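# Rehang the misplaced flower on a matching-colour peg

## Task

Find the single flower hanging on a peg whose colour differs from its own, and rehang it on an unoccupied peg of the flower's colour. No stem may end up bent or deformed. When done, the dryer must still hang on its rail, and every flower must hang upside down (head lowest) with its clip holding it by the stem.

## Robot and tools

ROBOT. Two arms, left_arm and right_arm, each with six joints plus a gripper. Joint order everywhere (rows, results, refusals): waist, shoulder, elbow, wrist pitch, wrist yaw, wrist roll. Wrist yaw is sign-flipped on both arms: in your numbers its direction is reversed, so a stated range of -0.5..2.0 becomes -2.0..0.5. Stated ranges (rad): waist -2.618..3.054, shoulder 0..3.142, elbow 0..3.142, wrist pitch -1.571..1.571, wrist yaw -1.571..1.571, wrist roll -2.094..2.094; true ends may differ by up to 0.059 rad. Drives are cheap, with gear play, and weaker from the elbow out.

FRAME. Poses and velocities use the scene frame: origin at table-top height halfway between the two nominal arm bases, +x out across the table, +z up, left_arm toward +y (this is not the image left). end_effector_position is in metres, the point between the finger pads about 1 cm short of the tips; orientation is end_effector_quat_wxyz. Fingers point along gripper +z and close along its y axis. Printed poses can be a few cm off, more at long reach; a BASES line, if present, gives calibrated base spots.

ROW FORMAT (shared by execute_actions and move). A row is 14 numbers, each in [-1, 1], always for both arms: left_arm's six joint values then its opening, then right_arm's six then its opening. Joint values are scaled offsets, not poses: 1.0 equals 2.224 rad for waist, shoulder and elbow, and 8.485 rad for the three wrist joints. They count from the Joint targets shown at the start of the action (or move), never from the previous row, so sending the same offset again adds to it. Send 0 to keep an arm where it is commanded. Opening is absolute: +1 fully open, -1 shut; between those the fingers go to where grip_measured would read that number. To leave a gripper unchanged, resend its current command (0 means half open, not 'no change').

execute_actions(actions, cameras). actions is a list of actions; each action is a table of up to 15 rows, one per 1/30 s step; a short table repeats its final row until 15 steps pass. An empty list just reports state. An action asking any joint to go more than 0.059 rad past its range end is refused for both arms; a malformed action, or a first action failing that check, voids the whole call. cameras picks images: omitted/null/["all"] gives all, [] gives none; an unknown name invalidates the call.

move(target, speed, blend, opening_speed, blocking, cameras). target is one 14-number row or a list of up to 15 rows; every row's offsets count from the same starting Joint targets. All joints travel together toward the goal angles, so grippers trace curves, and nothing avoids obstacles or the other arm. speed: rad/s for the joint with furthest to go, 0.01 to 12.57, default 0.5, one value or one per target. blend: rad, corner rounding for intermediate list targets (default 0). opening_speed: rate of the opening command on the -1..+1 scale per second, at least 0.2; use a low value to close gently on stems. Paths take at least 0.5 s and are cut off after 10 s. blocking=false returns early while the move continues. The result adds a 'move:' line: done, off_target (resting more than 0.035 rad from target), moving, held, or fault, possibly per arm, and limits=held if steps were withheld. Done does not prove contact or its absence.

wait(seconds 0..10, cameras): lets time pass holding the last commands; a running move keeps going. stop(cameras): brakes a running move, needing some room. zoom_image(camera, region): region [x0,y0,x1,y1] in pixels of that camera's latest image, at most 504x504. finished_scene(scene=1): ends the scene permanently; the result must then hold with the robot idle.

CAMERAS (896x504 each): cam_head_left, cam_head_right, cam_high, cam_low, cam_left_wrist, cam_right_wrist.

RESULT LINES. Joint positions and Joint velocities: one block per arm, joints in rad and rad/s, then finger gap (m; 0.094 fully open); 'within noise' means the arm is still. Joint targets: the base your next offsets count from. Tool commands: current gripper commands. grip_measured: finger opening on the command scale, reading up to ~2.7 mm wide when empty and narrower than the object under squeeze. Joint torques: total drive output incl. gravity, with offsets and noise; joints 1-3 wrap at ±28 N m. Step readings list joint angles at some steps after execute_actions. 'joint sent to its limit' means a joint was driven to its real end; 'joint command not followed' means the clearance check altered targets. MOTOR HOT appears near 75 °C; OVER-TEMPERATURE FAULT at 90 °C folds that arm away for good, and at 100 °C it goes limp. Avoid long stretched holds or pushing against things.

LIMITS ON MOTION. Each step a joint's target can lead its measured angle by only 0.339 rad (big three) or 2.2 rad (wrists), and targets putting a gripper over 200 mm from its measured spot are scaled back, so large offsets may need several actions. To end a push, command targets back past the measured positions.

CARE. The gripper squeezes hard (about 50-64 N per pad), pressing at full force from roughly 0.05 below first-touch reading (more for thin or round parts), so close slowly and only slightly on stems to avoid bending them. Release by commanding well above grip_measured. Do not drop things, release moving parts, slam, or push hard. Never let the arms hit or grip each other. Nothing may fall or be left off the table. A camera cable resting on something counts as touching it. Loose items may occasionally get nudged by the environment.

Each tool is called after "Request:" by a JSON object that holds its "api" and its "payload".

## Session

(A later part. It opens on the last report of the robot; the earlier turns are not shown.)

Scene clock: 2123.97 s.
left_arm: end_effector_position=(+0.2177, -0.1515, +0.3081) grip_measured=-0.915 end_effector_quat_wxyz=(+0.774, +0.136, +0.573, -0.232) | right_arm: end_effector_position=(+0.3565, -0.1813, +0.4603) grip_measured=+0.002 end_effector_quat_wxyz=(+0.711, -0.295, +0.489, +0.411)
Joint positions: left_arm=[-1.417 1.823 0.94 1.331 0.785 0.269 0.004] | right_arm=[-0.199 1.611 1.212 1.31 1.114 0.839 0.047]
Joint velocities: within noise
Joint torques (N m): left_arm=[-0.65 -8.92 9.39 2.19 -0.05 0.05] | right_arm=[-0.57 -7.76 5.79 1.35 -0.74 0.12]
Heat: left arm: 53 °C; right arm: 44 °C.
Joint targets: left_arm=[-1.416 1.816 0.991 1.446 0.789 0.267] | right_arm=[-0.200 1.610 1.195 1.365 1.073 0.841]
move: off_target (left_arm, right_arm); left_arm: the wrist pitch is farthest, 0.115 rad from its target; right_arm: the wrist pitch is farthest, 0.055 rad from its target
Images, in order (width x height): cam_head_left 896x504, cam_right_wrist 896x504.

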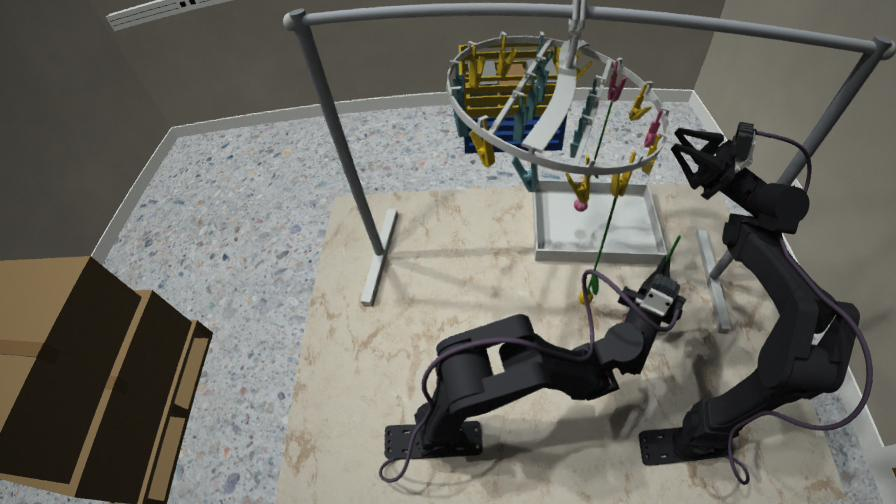

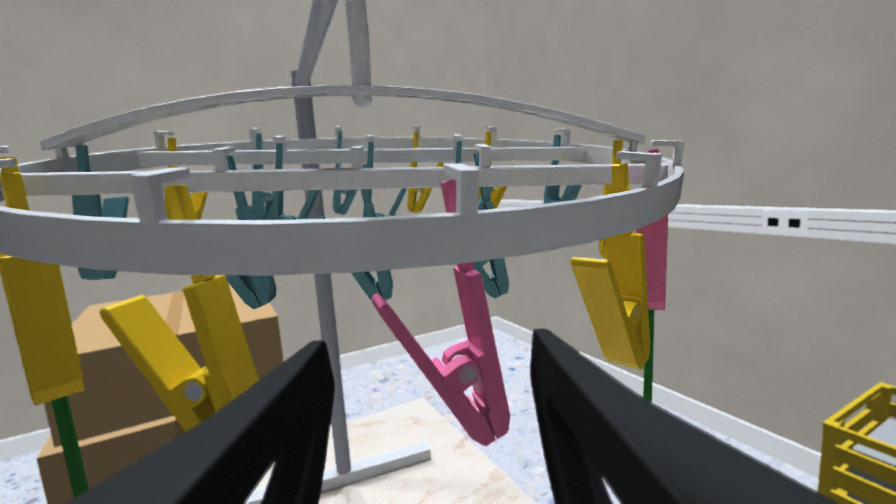

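Request:
{"api": "execute_actions", "payload": {"actions": [], "cameras": ["cam_low","cam_high","cam_head_left","cam_head_right","cam_right_wrist"]}}

Request:
{"api": "zoom_image", "payload": {"camera": "cam_low", "region": [540, 130, 660, 200]}}

Request:
{"api": "zoom_image", "payload": {"camera": "cam_low", "region": [480, 80, 600, 150]}}

Request:
{"api": "zoom_image", "payload": {"camera": "cam_high", "region": [340, 130, 500, 260]}}

Scene clock: 2239.27 s.
left_arm: end_effector_position=(+0.2177, -0.1515, +0.3081) grip_measured=-0.915 end_effector_quat_wxyz=(+0.774, +0.136, +0.573, -0.232) | right_arm: end_effector_position=(+0.3564, -0.1813, +0.4605) grip_measured=+0.002 end_effector_quat_wxyz=(+0.711, -0.295, +0.488, +0.410)
Joint positions: left_arm=[-1.417 1.823 0.94 1.331 0.785 0.269 0.004] | right_arm=[-0.199 1.611 1.212 1.312 1.114 0.839 0.047]
Joint velocities: within noise
Joint torques (N m): left_arm=[-0.54 -8.84 9.36 2.17 -0.02 0.05] | right_arm=[-0.64 -7.75 5.79 1.32 -0.75 0.09]
Heat: left arm: 54 °C; right arm: 36 °C.
Joint targets: left_arm=[-1.416 1.816 0.991 1.446 0.789 0.267] | right_arm=[-0.200 1.610 1.195 1.365 1.073 0.841]
Tool commands: left_gripper/opening=-0.95 right_gripper/opening=+0.0
Images, in order (width x height): cam_head_left 896x504, cam_head_right 896x504, cam_high 896x504, cam_low 896x504, cam_right_wrist 896x504.

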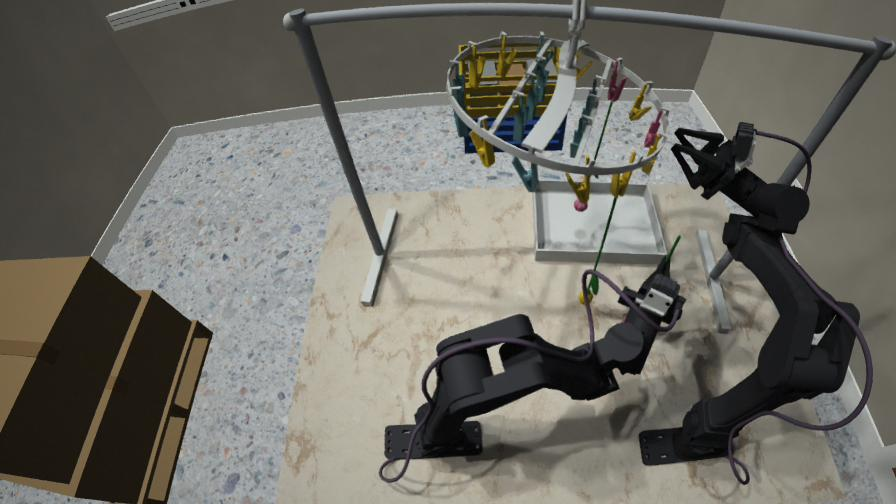

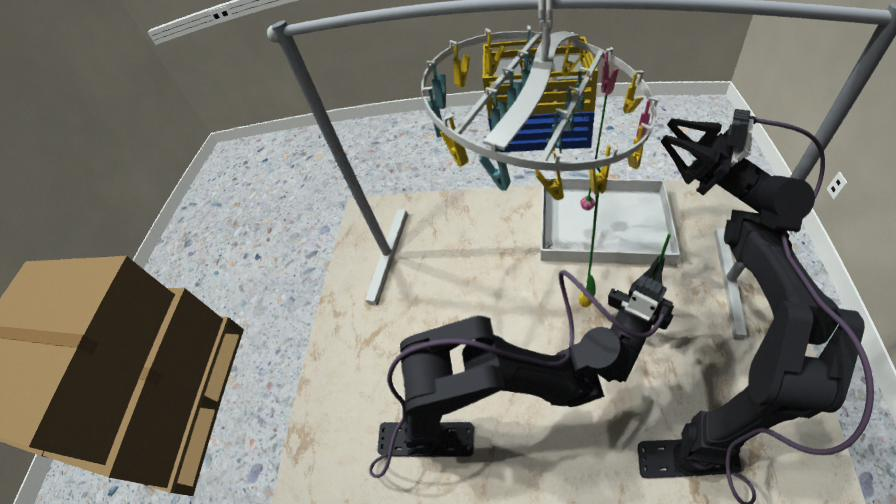

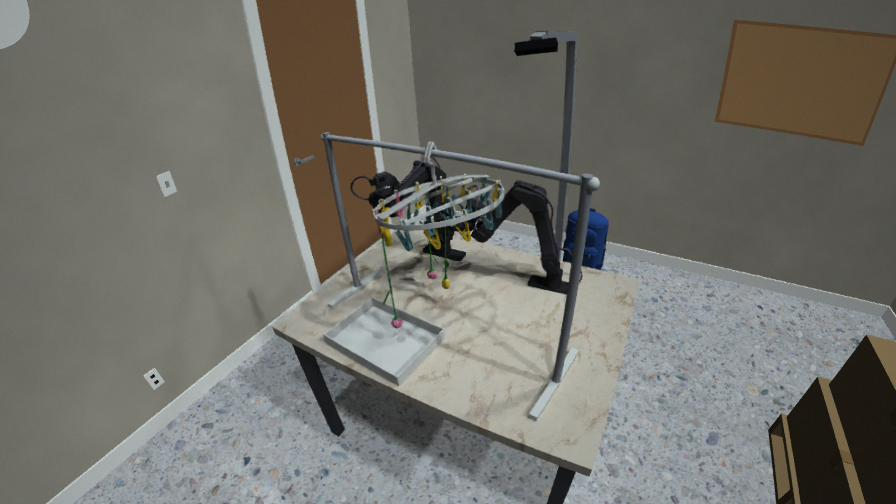

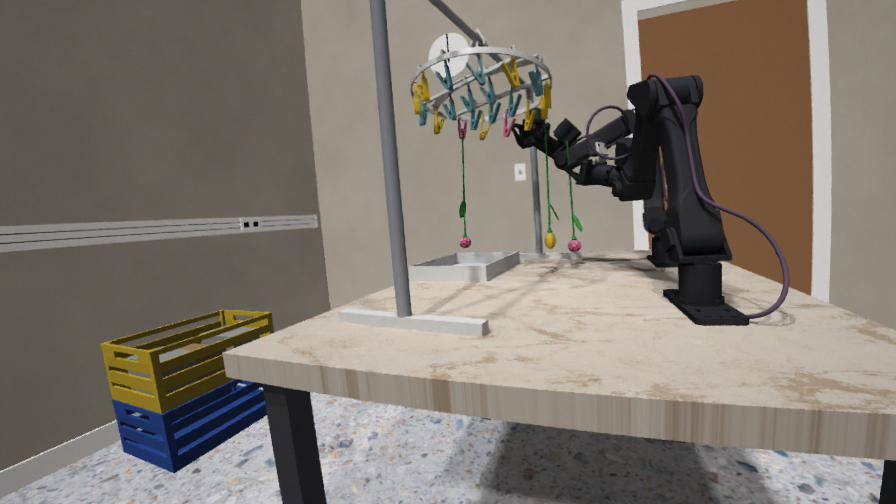

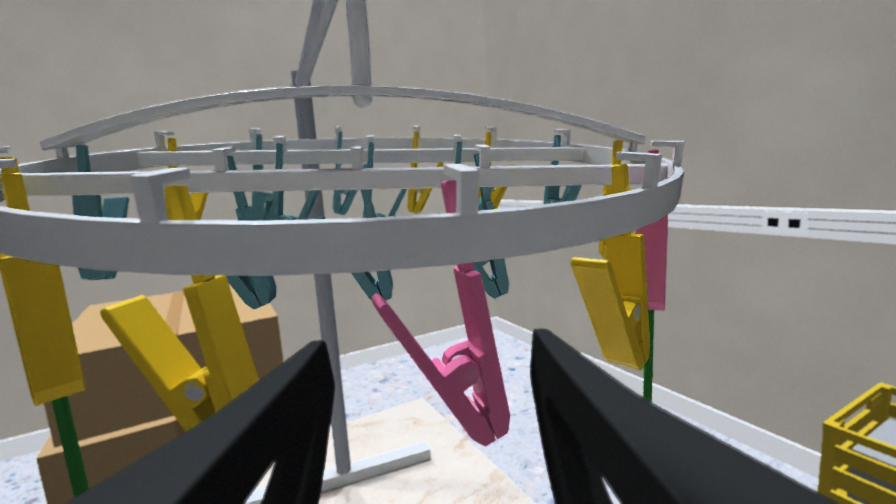

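Scaled by 4.200 from the camera's 896x504 image, which has a finer 1280x720 frame.

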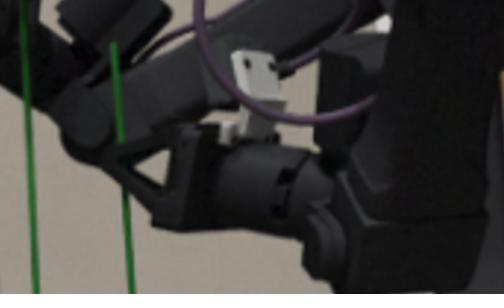

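Scaled by 4.200 from the camera's 896x504 image, which has a finer 1280x720 frame.

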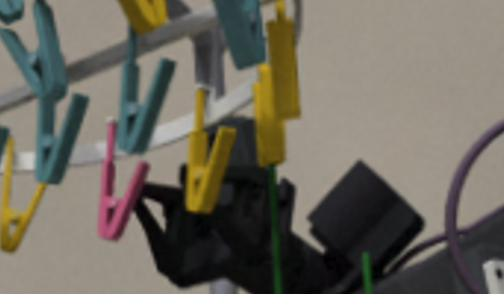

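Scaled by 3.150 from the camera's 896x504 image, which has a finer 1280x720 frame.

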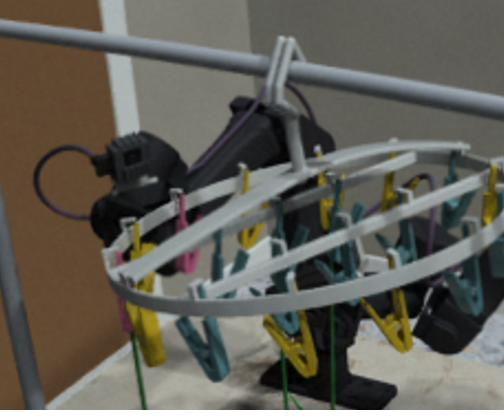

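Request:
{"api": "move", "payload": {"target": [0,0,0,0,0,0,-0.95,0.0382,0.0031,0.04,-0.02475,-0.00448,-0.0145,-0.1], "speed": 0.15, "opening_speed": 0.5, "cameras": ["cam_right_wrist","cam_head_left","cam_low"]}}

Request:
{"api": "zoom_image", "payload": {"camera": "cam_head_left", "region": [600, 80, 760, 200]}}

Scene clock: 2286.80 s.
left_arm: end_effector_position=(+0.2177, -0.1515, +0.3081) grip_measured=-0.915 end_effector_quat_wxyz=(+0.774, +0.136, +0.573, -0.232) | right_arm: end_effector_position=(+0.3679, -0.1539, +0.4551) grip_measured=-0.098 end_effector_quat_wxyz=(+0.700, -0.293, +0.494, +0.423)
Joint positions: left_arm=[-1.417 1.823 0.94 1.331 0.785 0.269 0.004] | right_arm=[-0.115 1.619 1.228 1.184 1.074 0.737 0.042]
Joint velocities: within noise
Joint torques (N m): left_arm=[-0.55 -8.79 9.5 2.19 -0.09 0] | right_arm=[0.62 -7.95 13.03 0.75 -0.68 -0.14]
Heat: left arm: 54 °C; right arm: 35 °C.
Joint targets: left_arm=[-1.416 1.816 0.991 1.446 0.789 0.267] | right_arm=[-0.115 1.617 1.284 1.155 1.035 0.718]
move: off_target (left_arm, right_arm); left_arm: the wrist pitch is farthest, 0.115 rad from its target; right_arm: the elbow is farthest, 0.056 rad from its target
Images, in order (width x height): cam_head_left 896x504, cam_low 896x504, cam_right_wrist 896x504.

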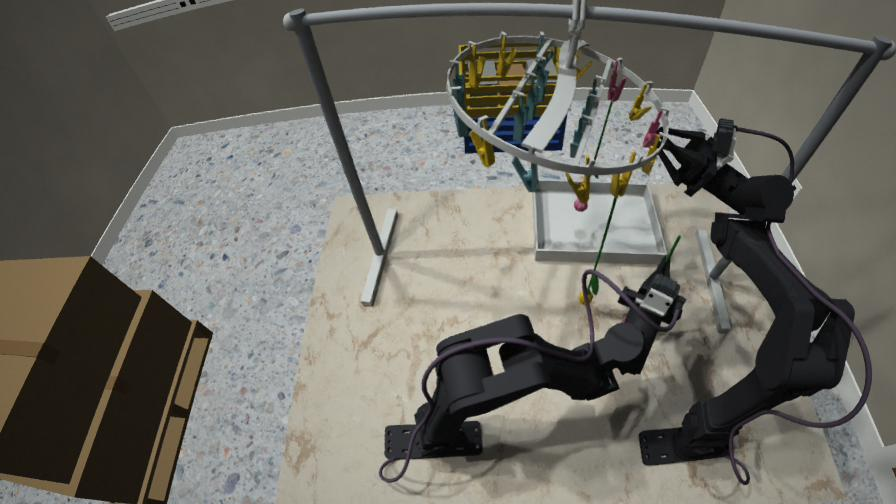

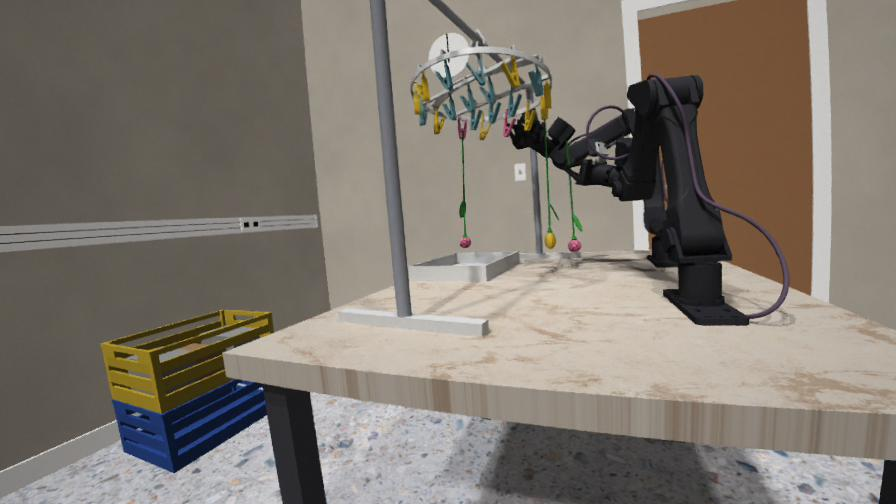

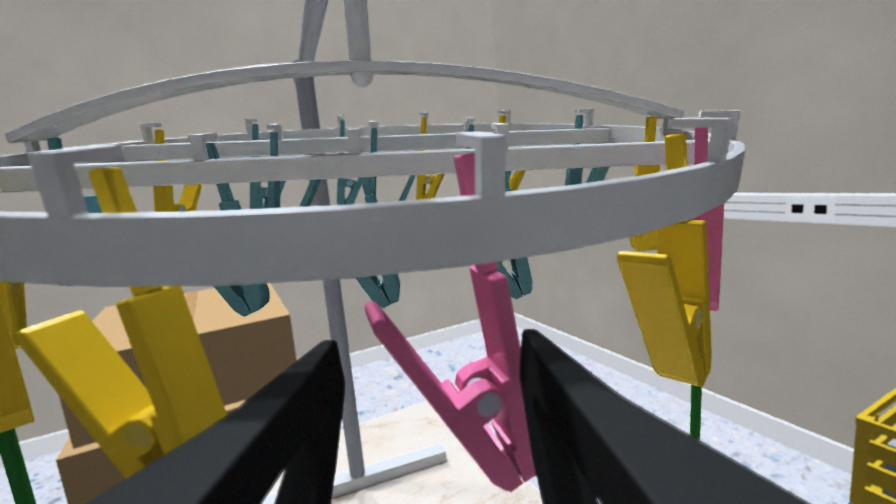

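Scaled by 3.150 from the camera's 896x504 image, which has a finer 1280x720 frame.

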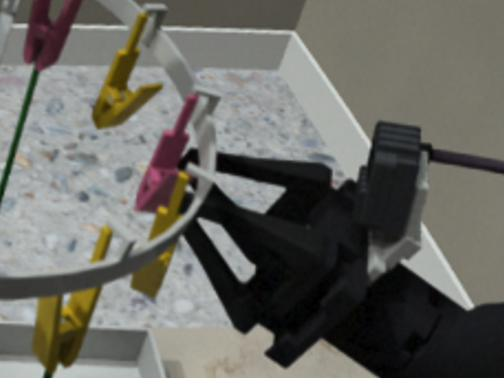

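Request:
{"api": "move", "payload": {"target": [0,0,0,0,0,0,-0.95,-0.0045,0.0054,0.0081,-0.00165,-0.00094,-0.002,-0.1], "speed": 0.15, "cameras": ["cam_right_wrist"]}}

Scene clock: 2311.87 s.
left_arm: end_effector_position=(+0.2177, -0.1515, +0.3081) grip_measured=-0.915 end_effector_quat_wxyz=(+0.774, +0.136, +0.573, -0.232) | right_arm: end_effector_position=(+0.3725, -0.1552, +0.4565) grip_measured=-0.098 end_effector_quat_wxyz=(+0.704, -0.293, +0.494, +0.418)
Joint positions: left_arm=[-1.417 1.823 0.94 1.331 0.785 0.269 0.004] | right_arm=[-0.115 1.63 1.245 1.171 1.067 0.72 0.042]
Joint velocities: within noise
Joint torques (N m): left_arm=[-0.54 -8.87 9.47 2.16 -0.04 -0.01] | right_arm=[-0.34 -8.05 13.14 0.78 -0.66 -0.14]
Heat: left arm: 54 °C; right arm: 44 °C.
Joint targets: left_arm=[-1.416 1.816 0.991 1.446 0.789 0.267] | right_arm=[-0.125 1.629 1.302 1.141 1.027 0.701]
move: off_target (left_arm, right_arm); left_arm: the wrist pitch is farthest, 0.115 rad from its target; right_arm: the elbow is farthest, 0.057 rad from its target
Images, in order (width x height): cam_right_wrist 896x504.

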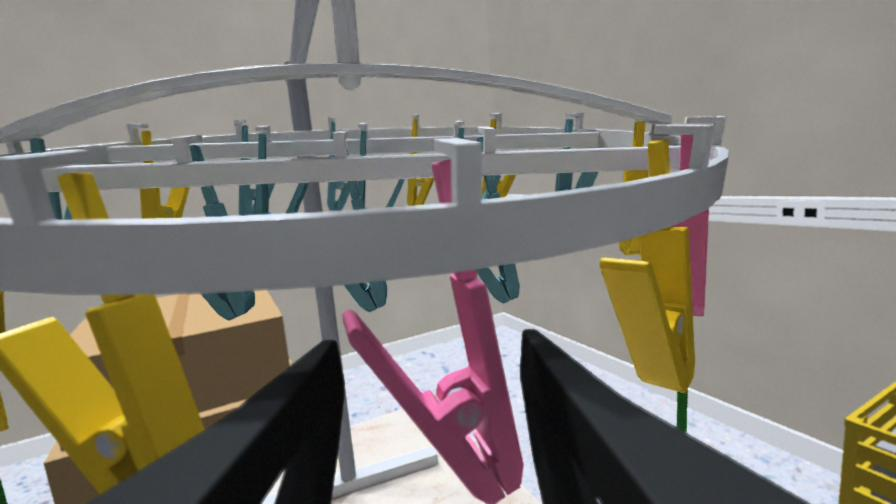

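Request:
{"api": "move", "payload": {"target": [0,0,0,0,0,0,-0.95,0.01776,0.00495,0.0099,-0.00695,-0.00342,-0.0066,-0.1], "speed": 0.1, "cameras": ["cam_right_wrist","cam_head_left","cam_low","cam_high"]}}

Request:
{"api": "zoom_image", "payload": {"camera": "cam_head_left", "region": [600, 80, 760, 200]}}

Scene clock: 2326.83 s.
left_arm: end_effector_position=(+0.2177, -0.1515, +0.3081) grip_measured=-0.915 end_effector_quat_wxyz=(+0.774, +0.136, +0.573, -0.232) | right_arm: end_effector_position=(+0.3806, -0.1471, +0.4569) grip_measured=-0.098 end_effector_quat_wxyz=(+0.708, -0.290, +0.494, +0.414)
Joint positions: left_arm=[-1.417 1.823 0.94 1.331 0.785 0.269 0.004] | right_arm=[-0.086 1.64 1.266 1.114 1.036 0.665 0.042]
Joint velocities: within noise
Joint torques (N m): left_arm=[-0.44 -8.8 9.43 2.22 -0.06 0.04] | right_arm=[0.66 -8.23 13.3 0.81 -0.62 -0.13]
Heat: left arm: 54 °C; right arm: 45 °C.
Joint targets: left_arm=[-1.416 1.816 0.991 1.446 0.789 0.267] | right_arm=[-0.086 1.640 1.324 1.082 0.998 0.645]
move: off_target (left_arm, right_arm); left_arm: the wrist pitch is farthest, 0.115 rad from its target; right_arm: the elbow is farthest, 0.058 rad from its target
Images, in order (width x height): cam_head_left 896x504, cam_high 896x504, cam_low 896x504, cam_right_wrist 896x504.

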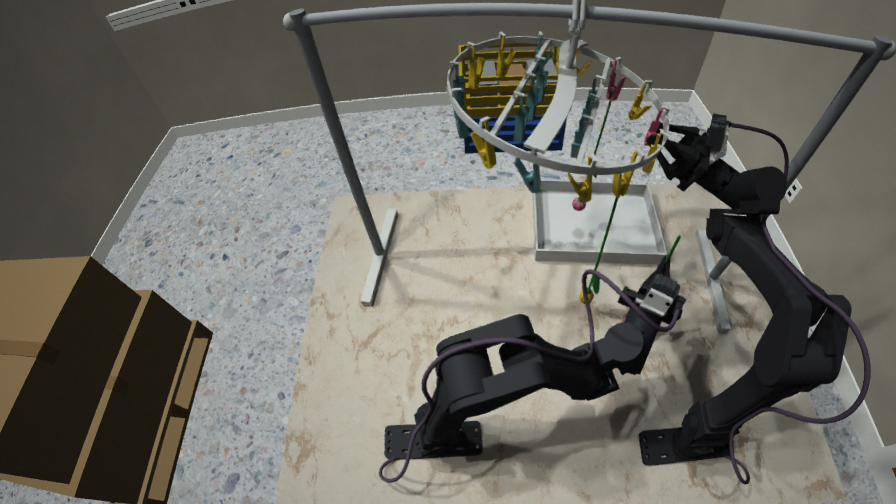

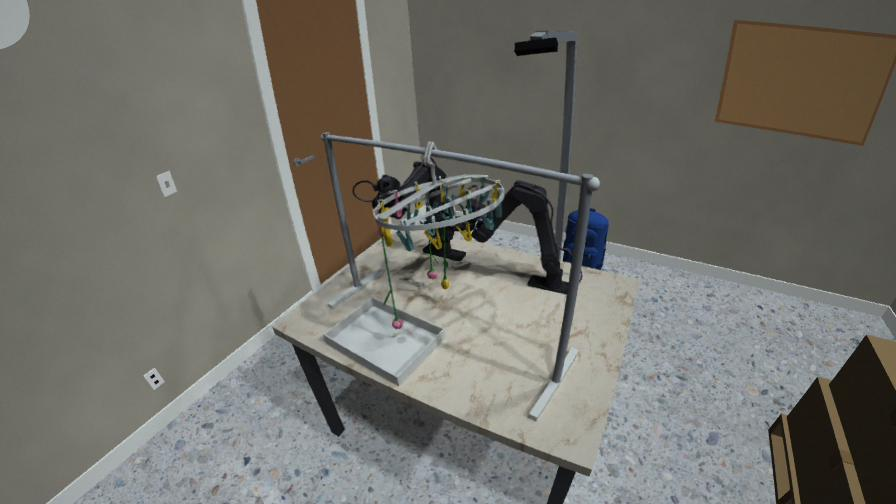

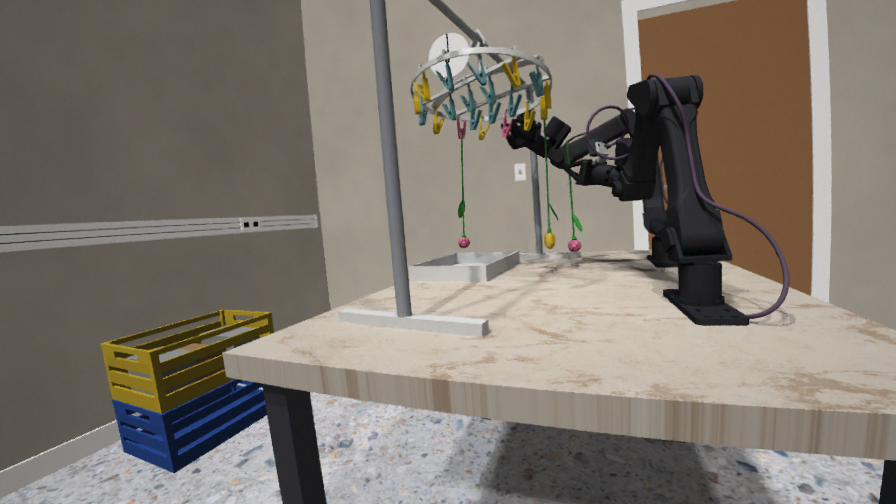

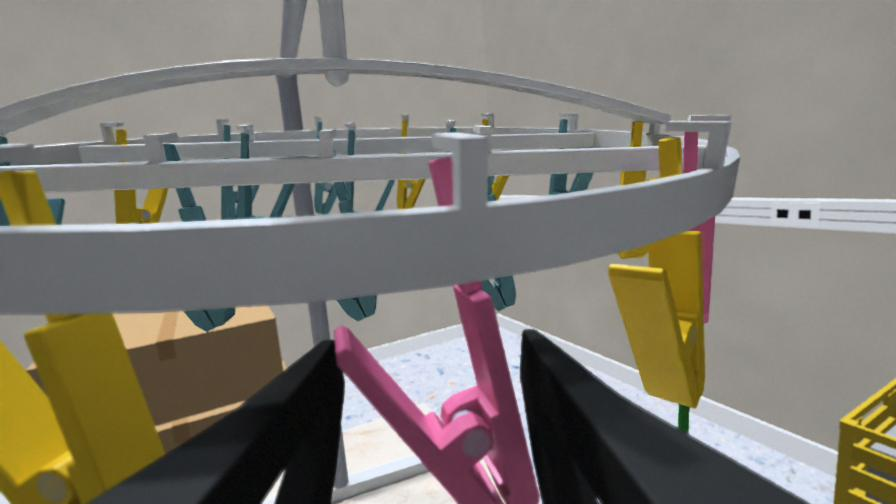

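Scaled by 3.150 from the camera's 896x504 image, which has a finer 1280x720 frame.

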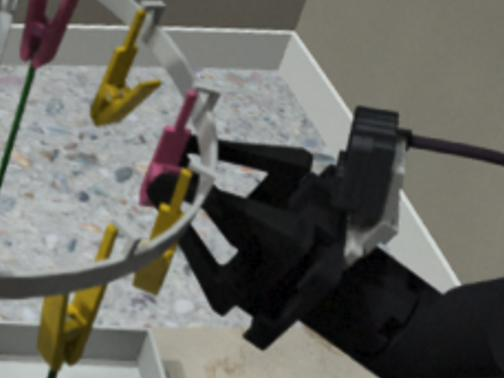

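Request:
{"api": "move", "payload": {"target": [0,0,0,0,0,0,-0.95,0,0,0,0,0,0,-0.68], "speed": 0.1, "opening_speed": 0.25, "cameras": ["cam_right_wrist","cam_head_left","cam_low"]}}

Request:
{"api": "zoom_image", "payload": {"camera": "cam_right_wrist", "region": [290, 220, 640, 504]}}

Request:
{"api": "zoom_image", "payload": {"camera": "cam_low", "region": [480, 80, 600, 150]}}

Scene clock: 2347.00 s.
left_arm: end_effector_position=(+0.2177, -0.1515, +0.3081) grip_measured=-0.915 end_effector_quat_wxyz=(+0.774, +0.136, +0.573, -0.232) | right_arm: end_effector_position=(+0.3813, -0.1485, +0.4569) grip_measured=-0.543 end_effector_quat_wxyz=(+0.709, -0.288, +0.495, +0.412)
Joint positions: left_arm=[-1.417 1.823 0.94 1.331 0.785 0.269 0.004] | right_arm=[-0.089 1.64 1.266 1.112 1.034 0.663 0.021]
Joint velocities: within noise
Joint torques (N m): left_arm=[-0.46 -8.95 9.4 2.2 -0.07 0.09] | right_arm=[0.57 -8.23 13.3 0.83 -0.62 -0.13]
Heat: left arm: 55 °C; right arm: 43 °C.
Joint targets: left_arm=[-1.416 1.816 0.991 1.446 0.789 0.267] | right_arm=[-0.086 1.640 1.324 1.082 0.998 0.645]
move: off_target (left_arm, right_arm); left_arm: the wrist pitch is farthest, 0.115 rad from its target; right_arm: the elbow is farthest, 0.058 rad from its target
Images, in order (width x height): cam_head_left 896x504, cam_low 896x504, cam_right_wrist 896x504.

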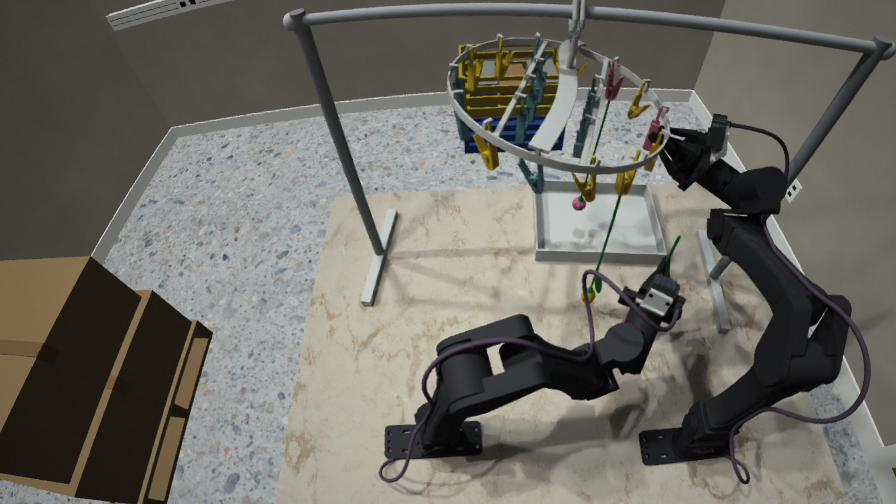

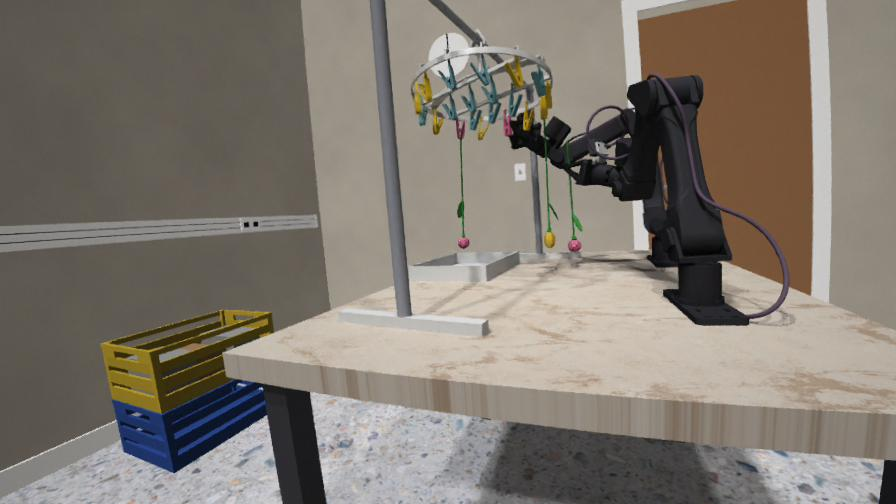

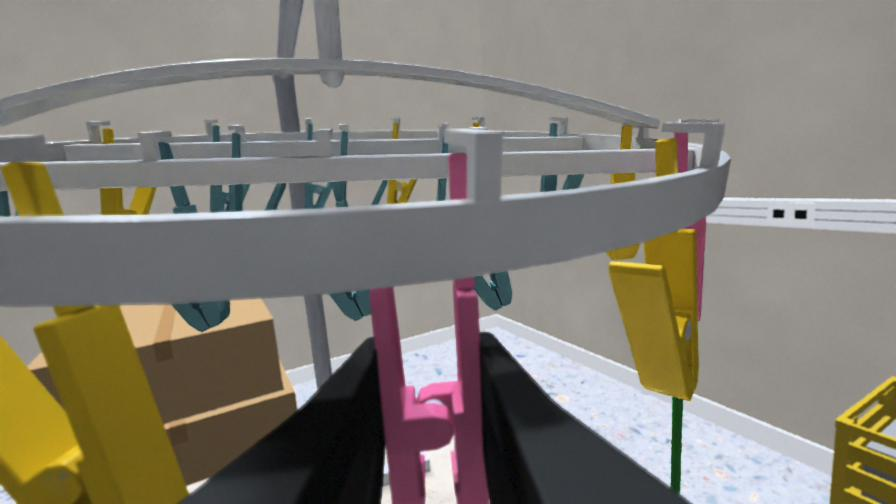

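Scaled by 1.440 from the camera's 896x504 image, which has a finer 1280x720 frame.

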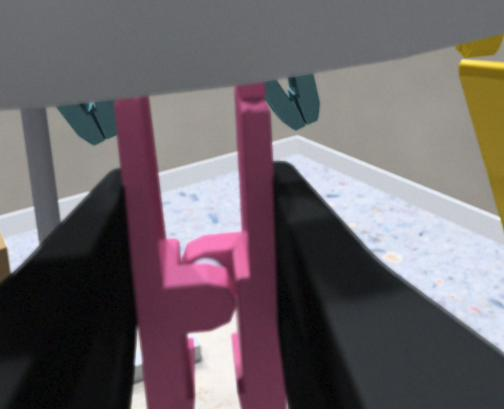

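Scaled by 4.200 from the camera's 896x504 image, which has a finer 1280x720 frame.

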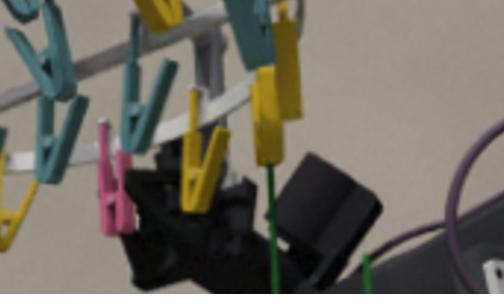

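Request:
{"api": "execute_actions", "payload": {"actions": [], "cameras": ["cam_low","cam_high","cam_head_left","cam_head_right","cam_left_wrist"]}}

Request:
{"api": "zoom_image", "payload": {"camera": "cam_low", "region": [520, 120, 620, 260]}}

Request:
{"api": "zoom_image", "payload": {"camera": "cam_high", "region": [360, 190, 480, 300]}}

Request:
{"api": "zoom_image", "payload": {"camera": "cam_head_right", "region": [560, 170, 740, 330]}}

Scene clock: 2423.87 s.
left_arm: end_effector_position=(+0.2177, -0.1515, +0.3081) grip_measured=-0.915 end_effector_quat_wxyz=(+0.774, +0.136, +0.573, -0.232) | right_arm: end_effector_position=(+0.3813, -0.1485, +0.4569) grip_measured=-0.544 end_effector_quat_wxyz=(+0.709, -0.288, +0.495, +0.412)
Joint positions: left_arm=[-1.417 1.823 0.94 1.331 0.785 0.269 0.004] | right_arm=[-0.089 1.64 1.266 1.112 1.034 0.663 0.021]
Joint velocities: within noise
Joint torques (N m): left_arm=[-0.72 -8.65 9.65 2.21 -0.02 0.02] | right_arm=[0.57 -8.23 13.3 0.83 -0.63 -0.13]
Heat: left arm: 55 °C; right arm: 43 °C.
Joint targets: left_arm=[-1.416 1.816 0.991 1.446 0.789 0.267] | right_arm=[-0.086 1.640 1.324 1.082 0.998 0.645]
Tool commands: left_gripper/opening=-0.95 right_gripper/opening=-0.68
Images, in order (width x height): cam_head_left 896x504, cam_head_right 896x504, cam_high 896x504, cam_low 896x504, cam_left_wrist 896x504.

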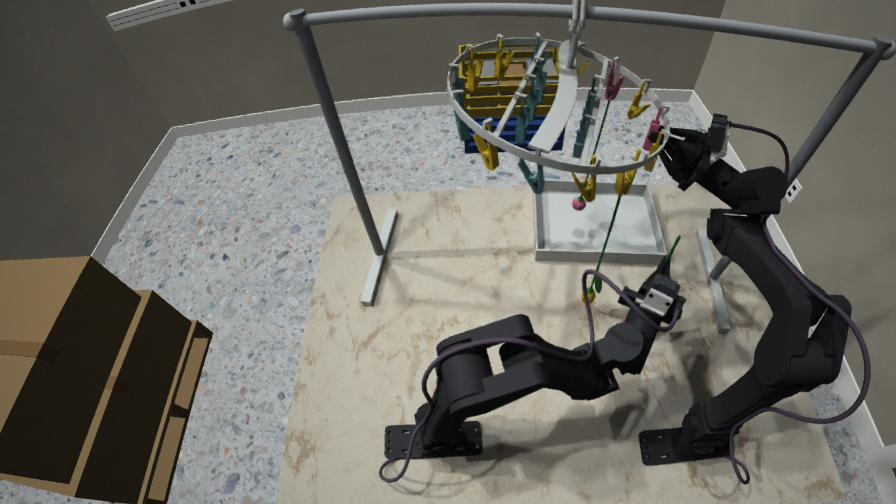

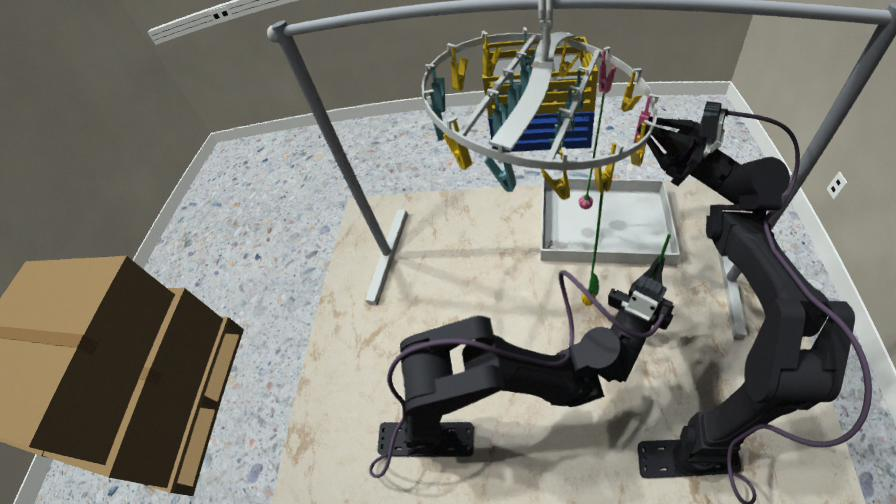

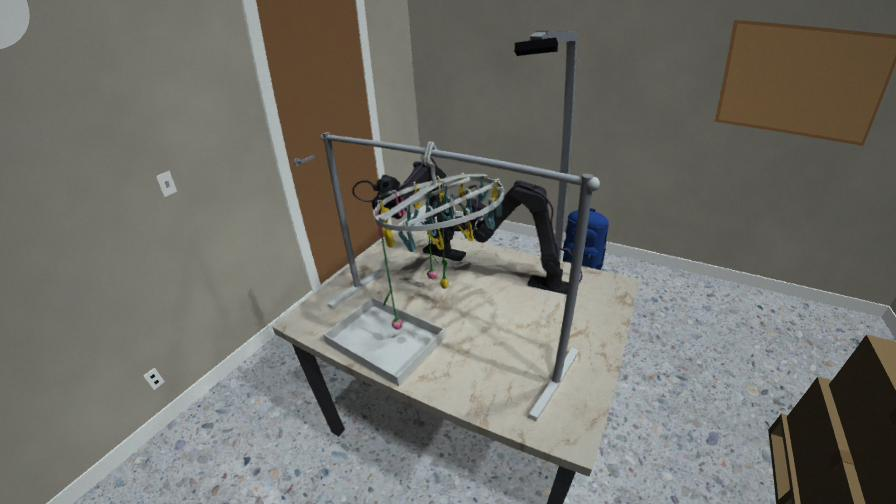

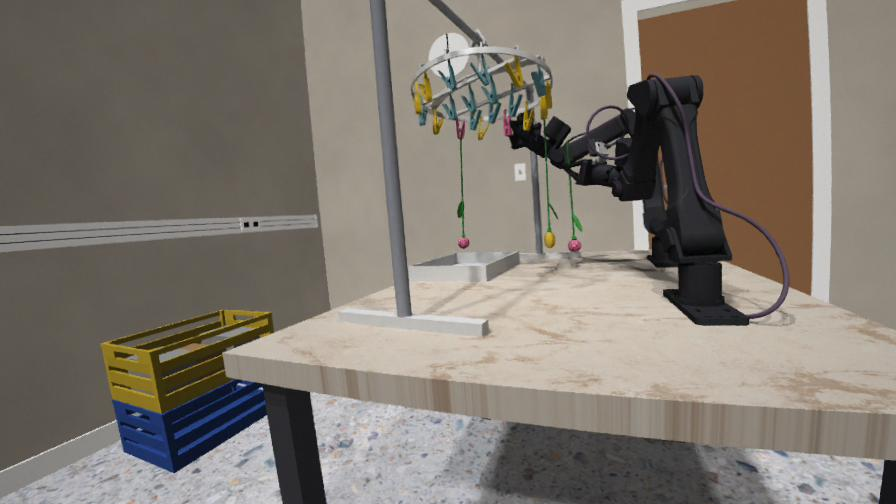

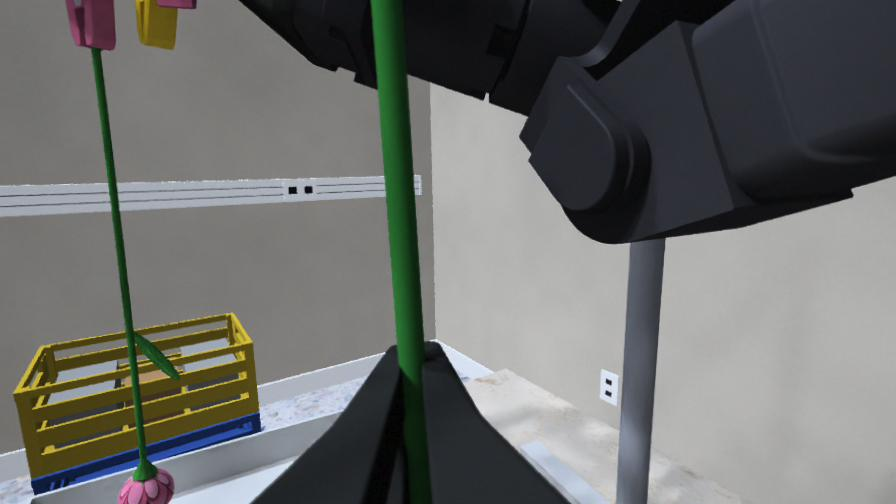

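Scaled by 3.600 from the camera's 896x504 image, which has a finer 1280x720 frame.

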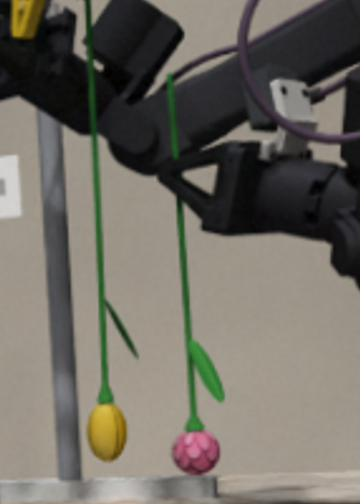

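Scaled by 4.200 from the camera's 896x504 image, which has a finer 1280x720 frame.

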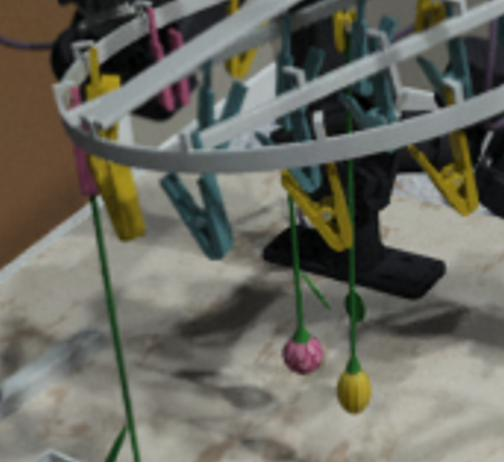

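Scaled by 2.800 from the camera's 896x504 image, which has a finer 1280x720 frame.

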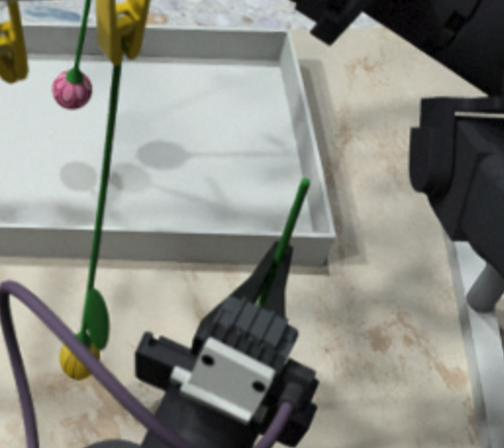

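Request:
{"api": "zoom_image", "payload": {"camera": "cam_left_wrist", "region": [340, 0, 460, 120]}}

Request:
{"api": "zoom_image", "payload": {"camera": "cam_left_wrist", "region": [350, 340, 470, 460]}}

Scaled by 4.200 from the camera's 896x504 image, which has a finer 1280x720 frame.

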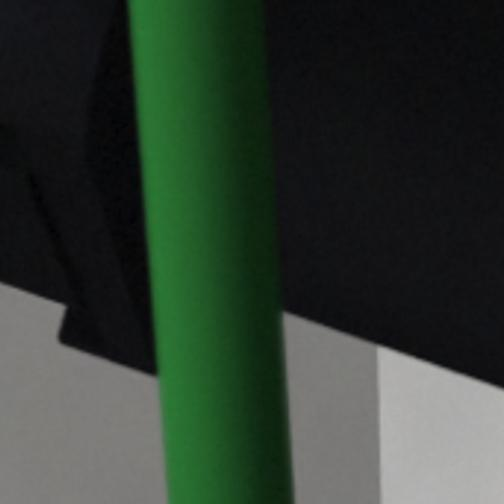

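Scaled by 4.200 from the camera's 896x504 image, which has a finer 1280x720 frame.

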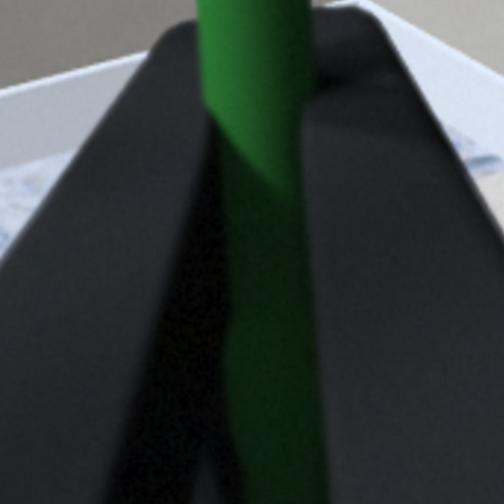

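Request:
{"api": "zoom_image", "payload": {"camera": "cam_low", "region": [520, 50, 720, 210]}}

Request:
{"api": "zoom_image", "payload": {"camera": "cam_head_left", "region": [400, 200, 720, 400]}}

Request:
{"api": "zoom_image", "payload": {"camera": "cam_high", "region": [340, 140, 560, 300]}}

Scaled by 2.520 from the camera's 896x504 image, which has a finer 1280x720 frame.

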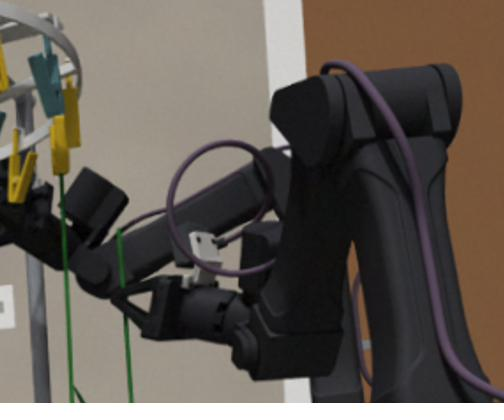

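Scaled by 1.575 from the camera's 896x504 image, which has a finer 1280x720 frame.

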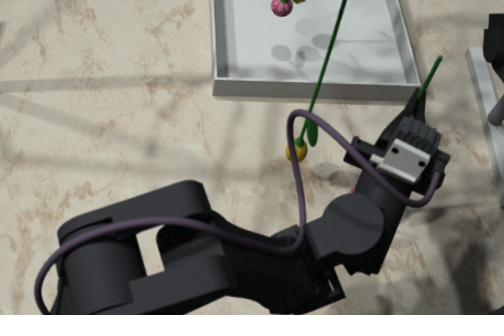

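Scaled by 2.291 from the camera's 896x504 image, which has a finer 1280x720 frame.

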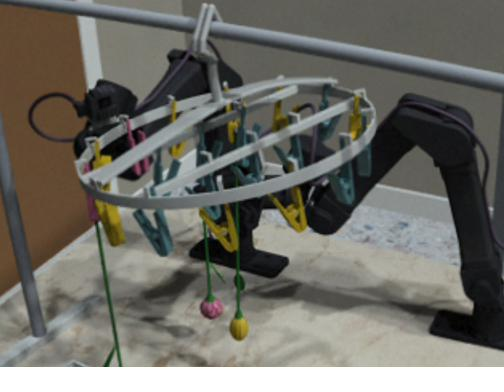

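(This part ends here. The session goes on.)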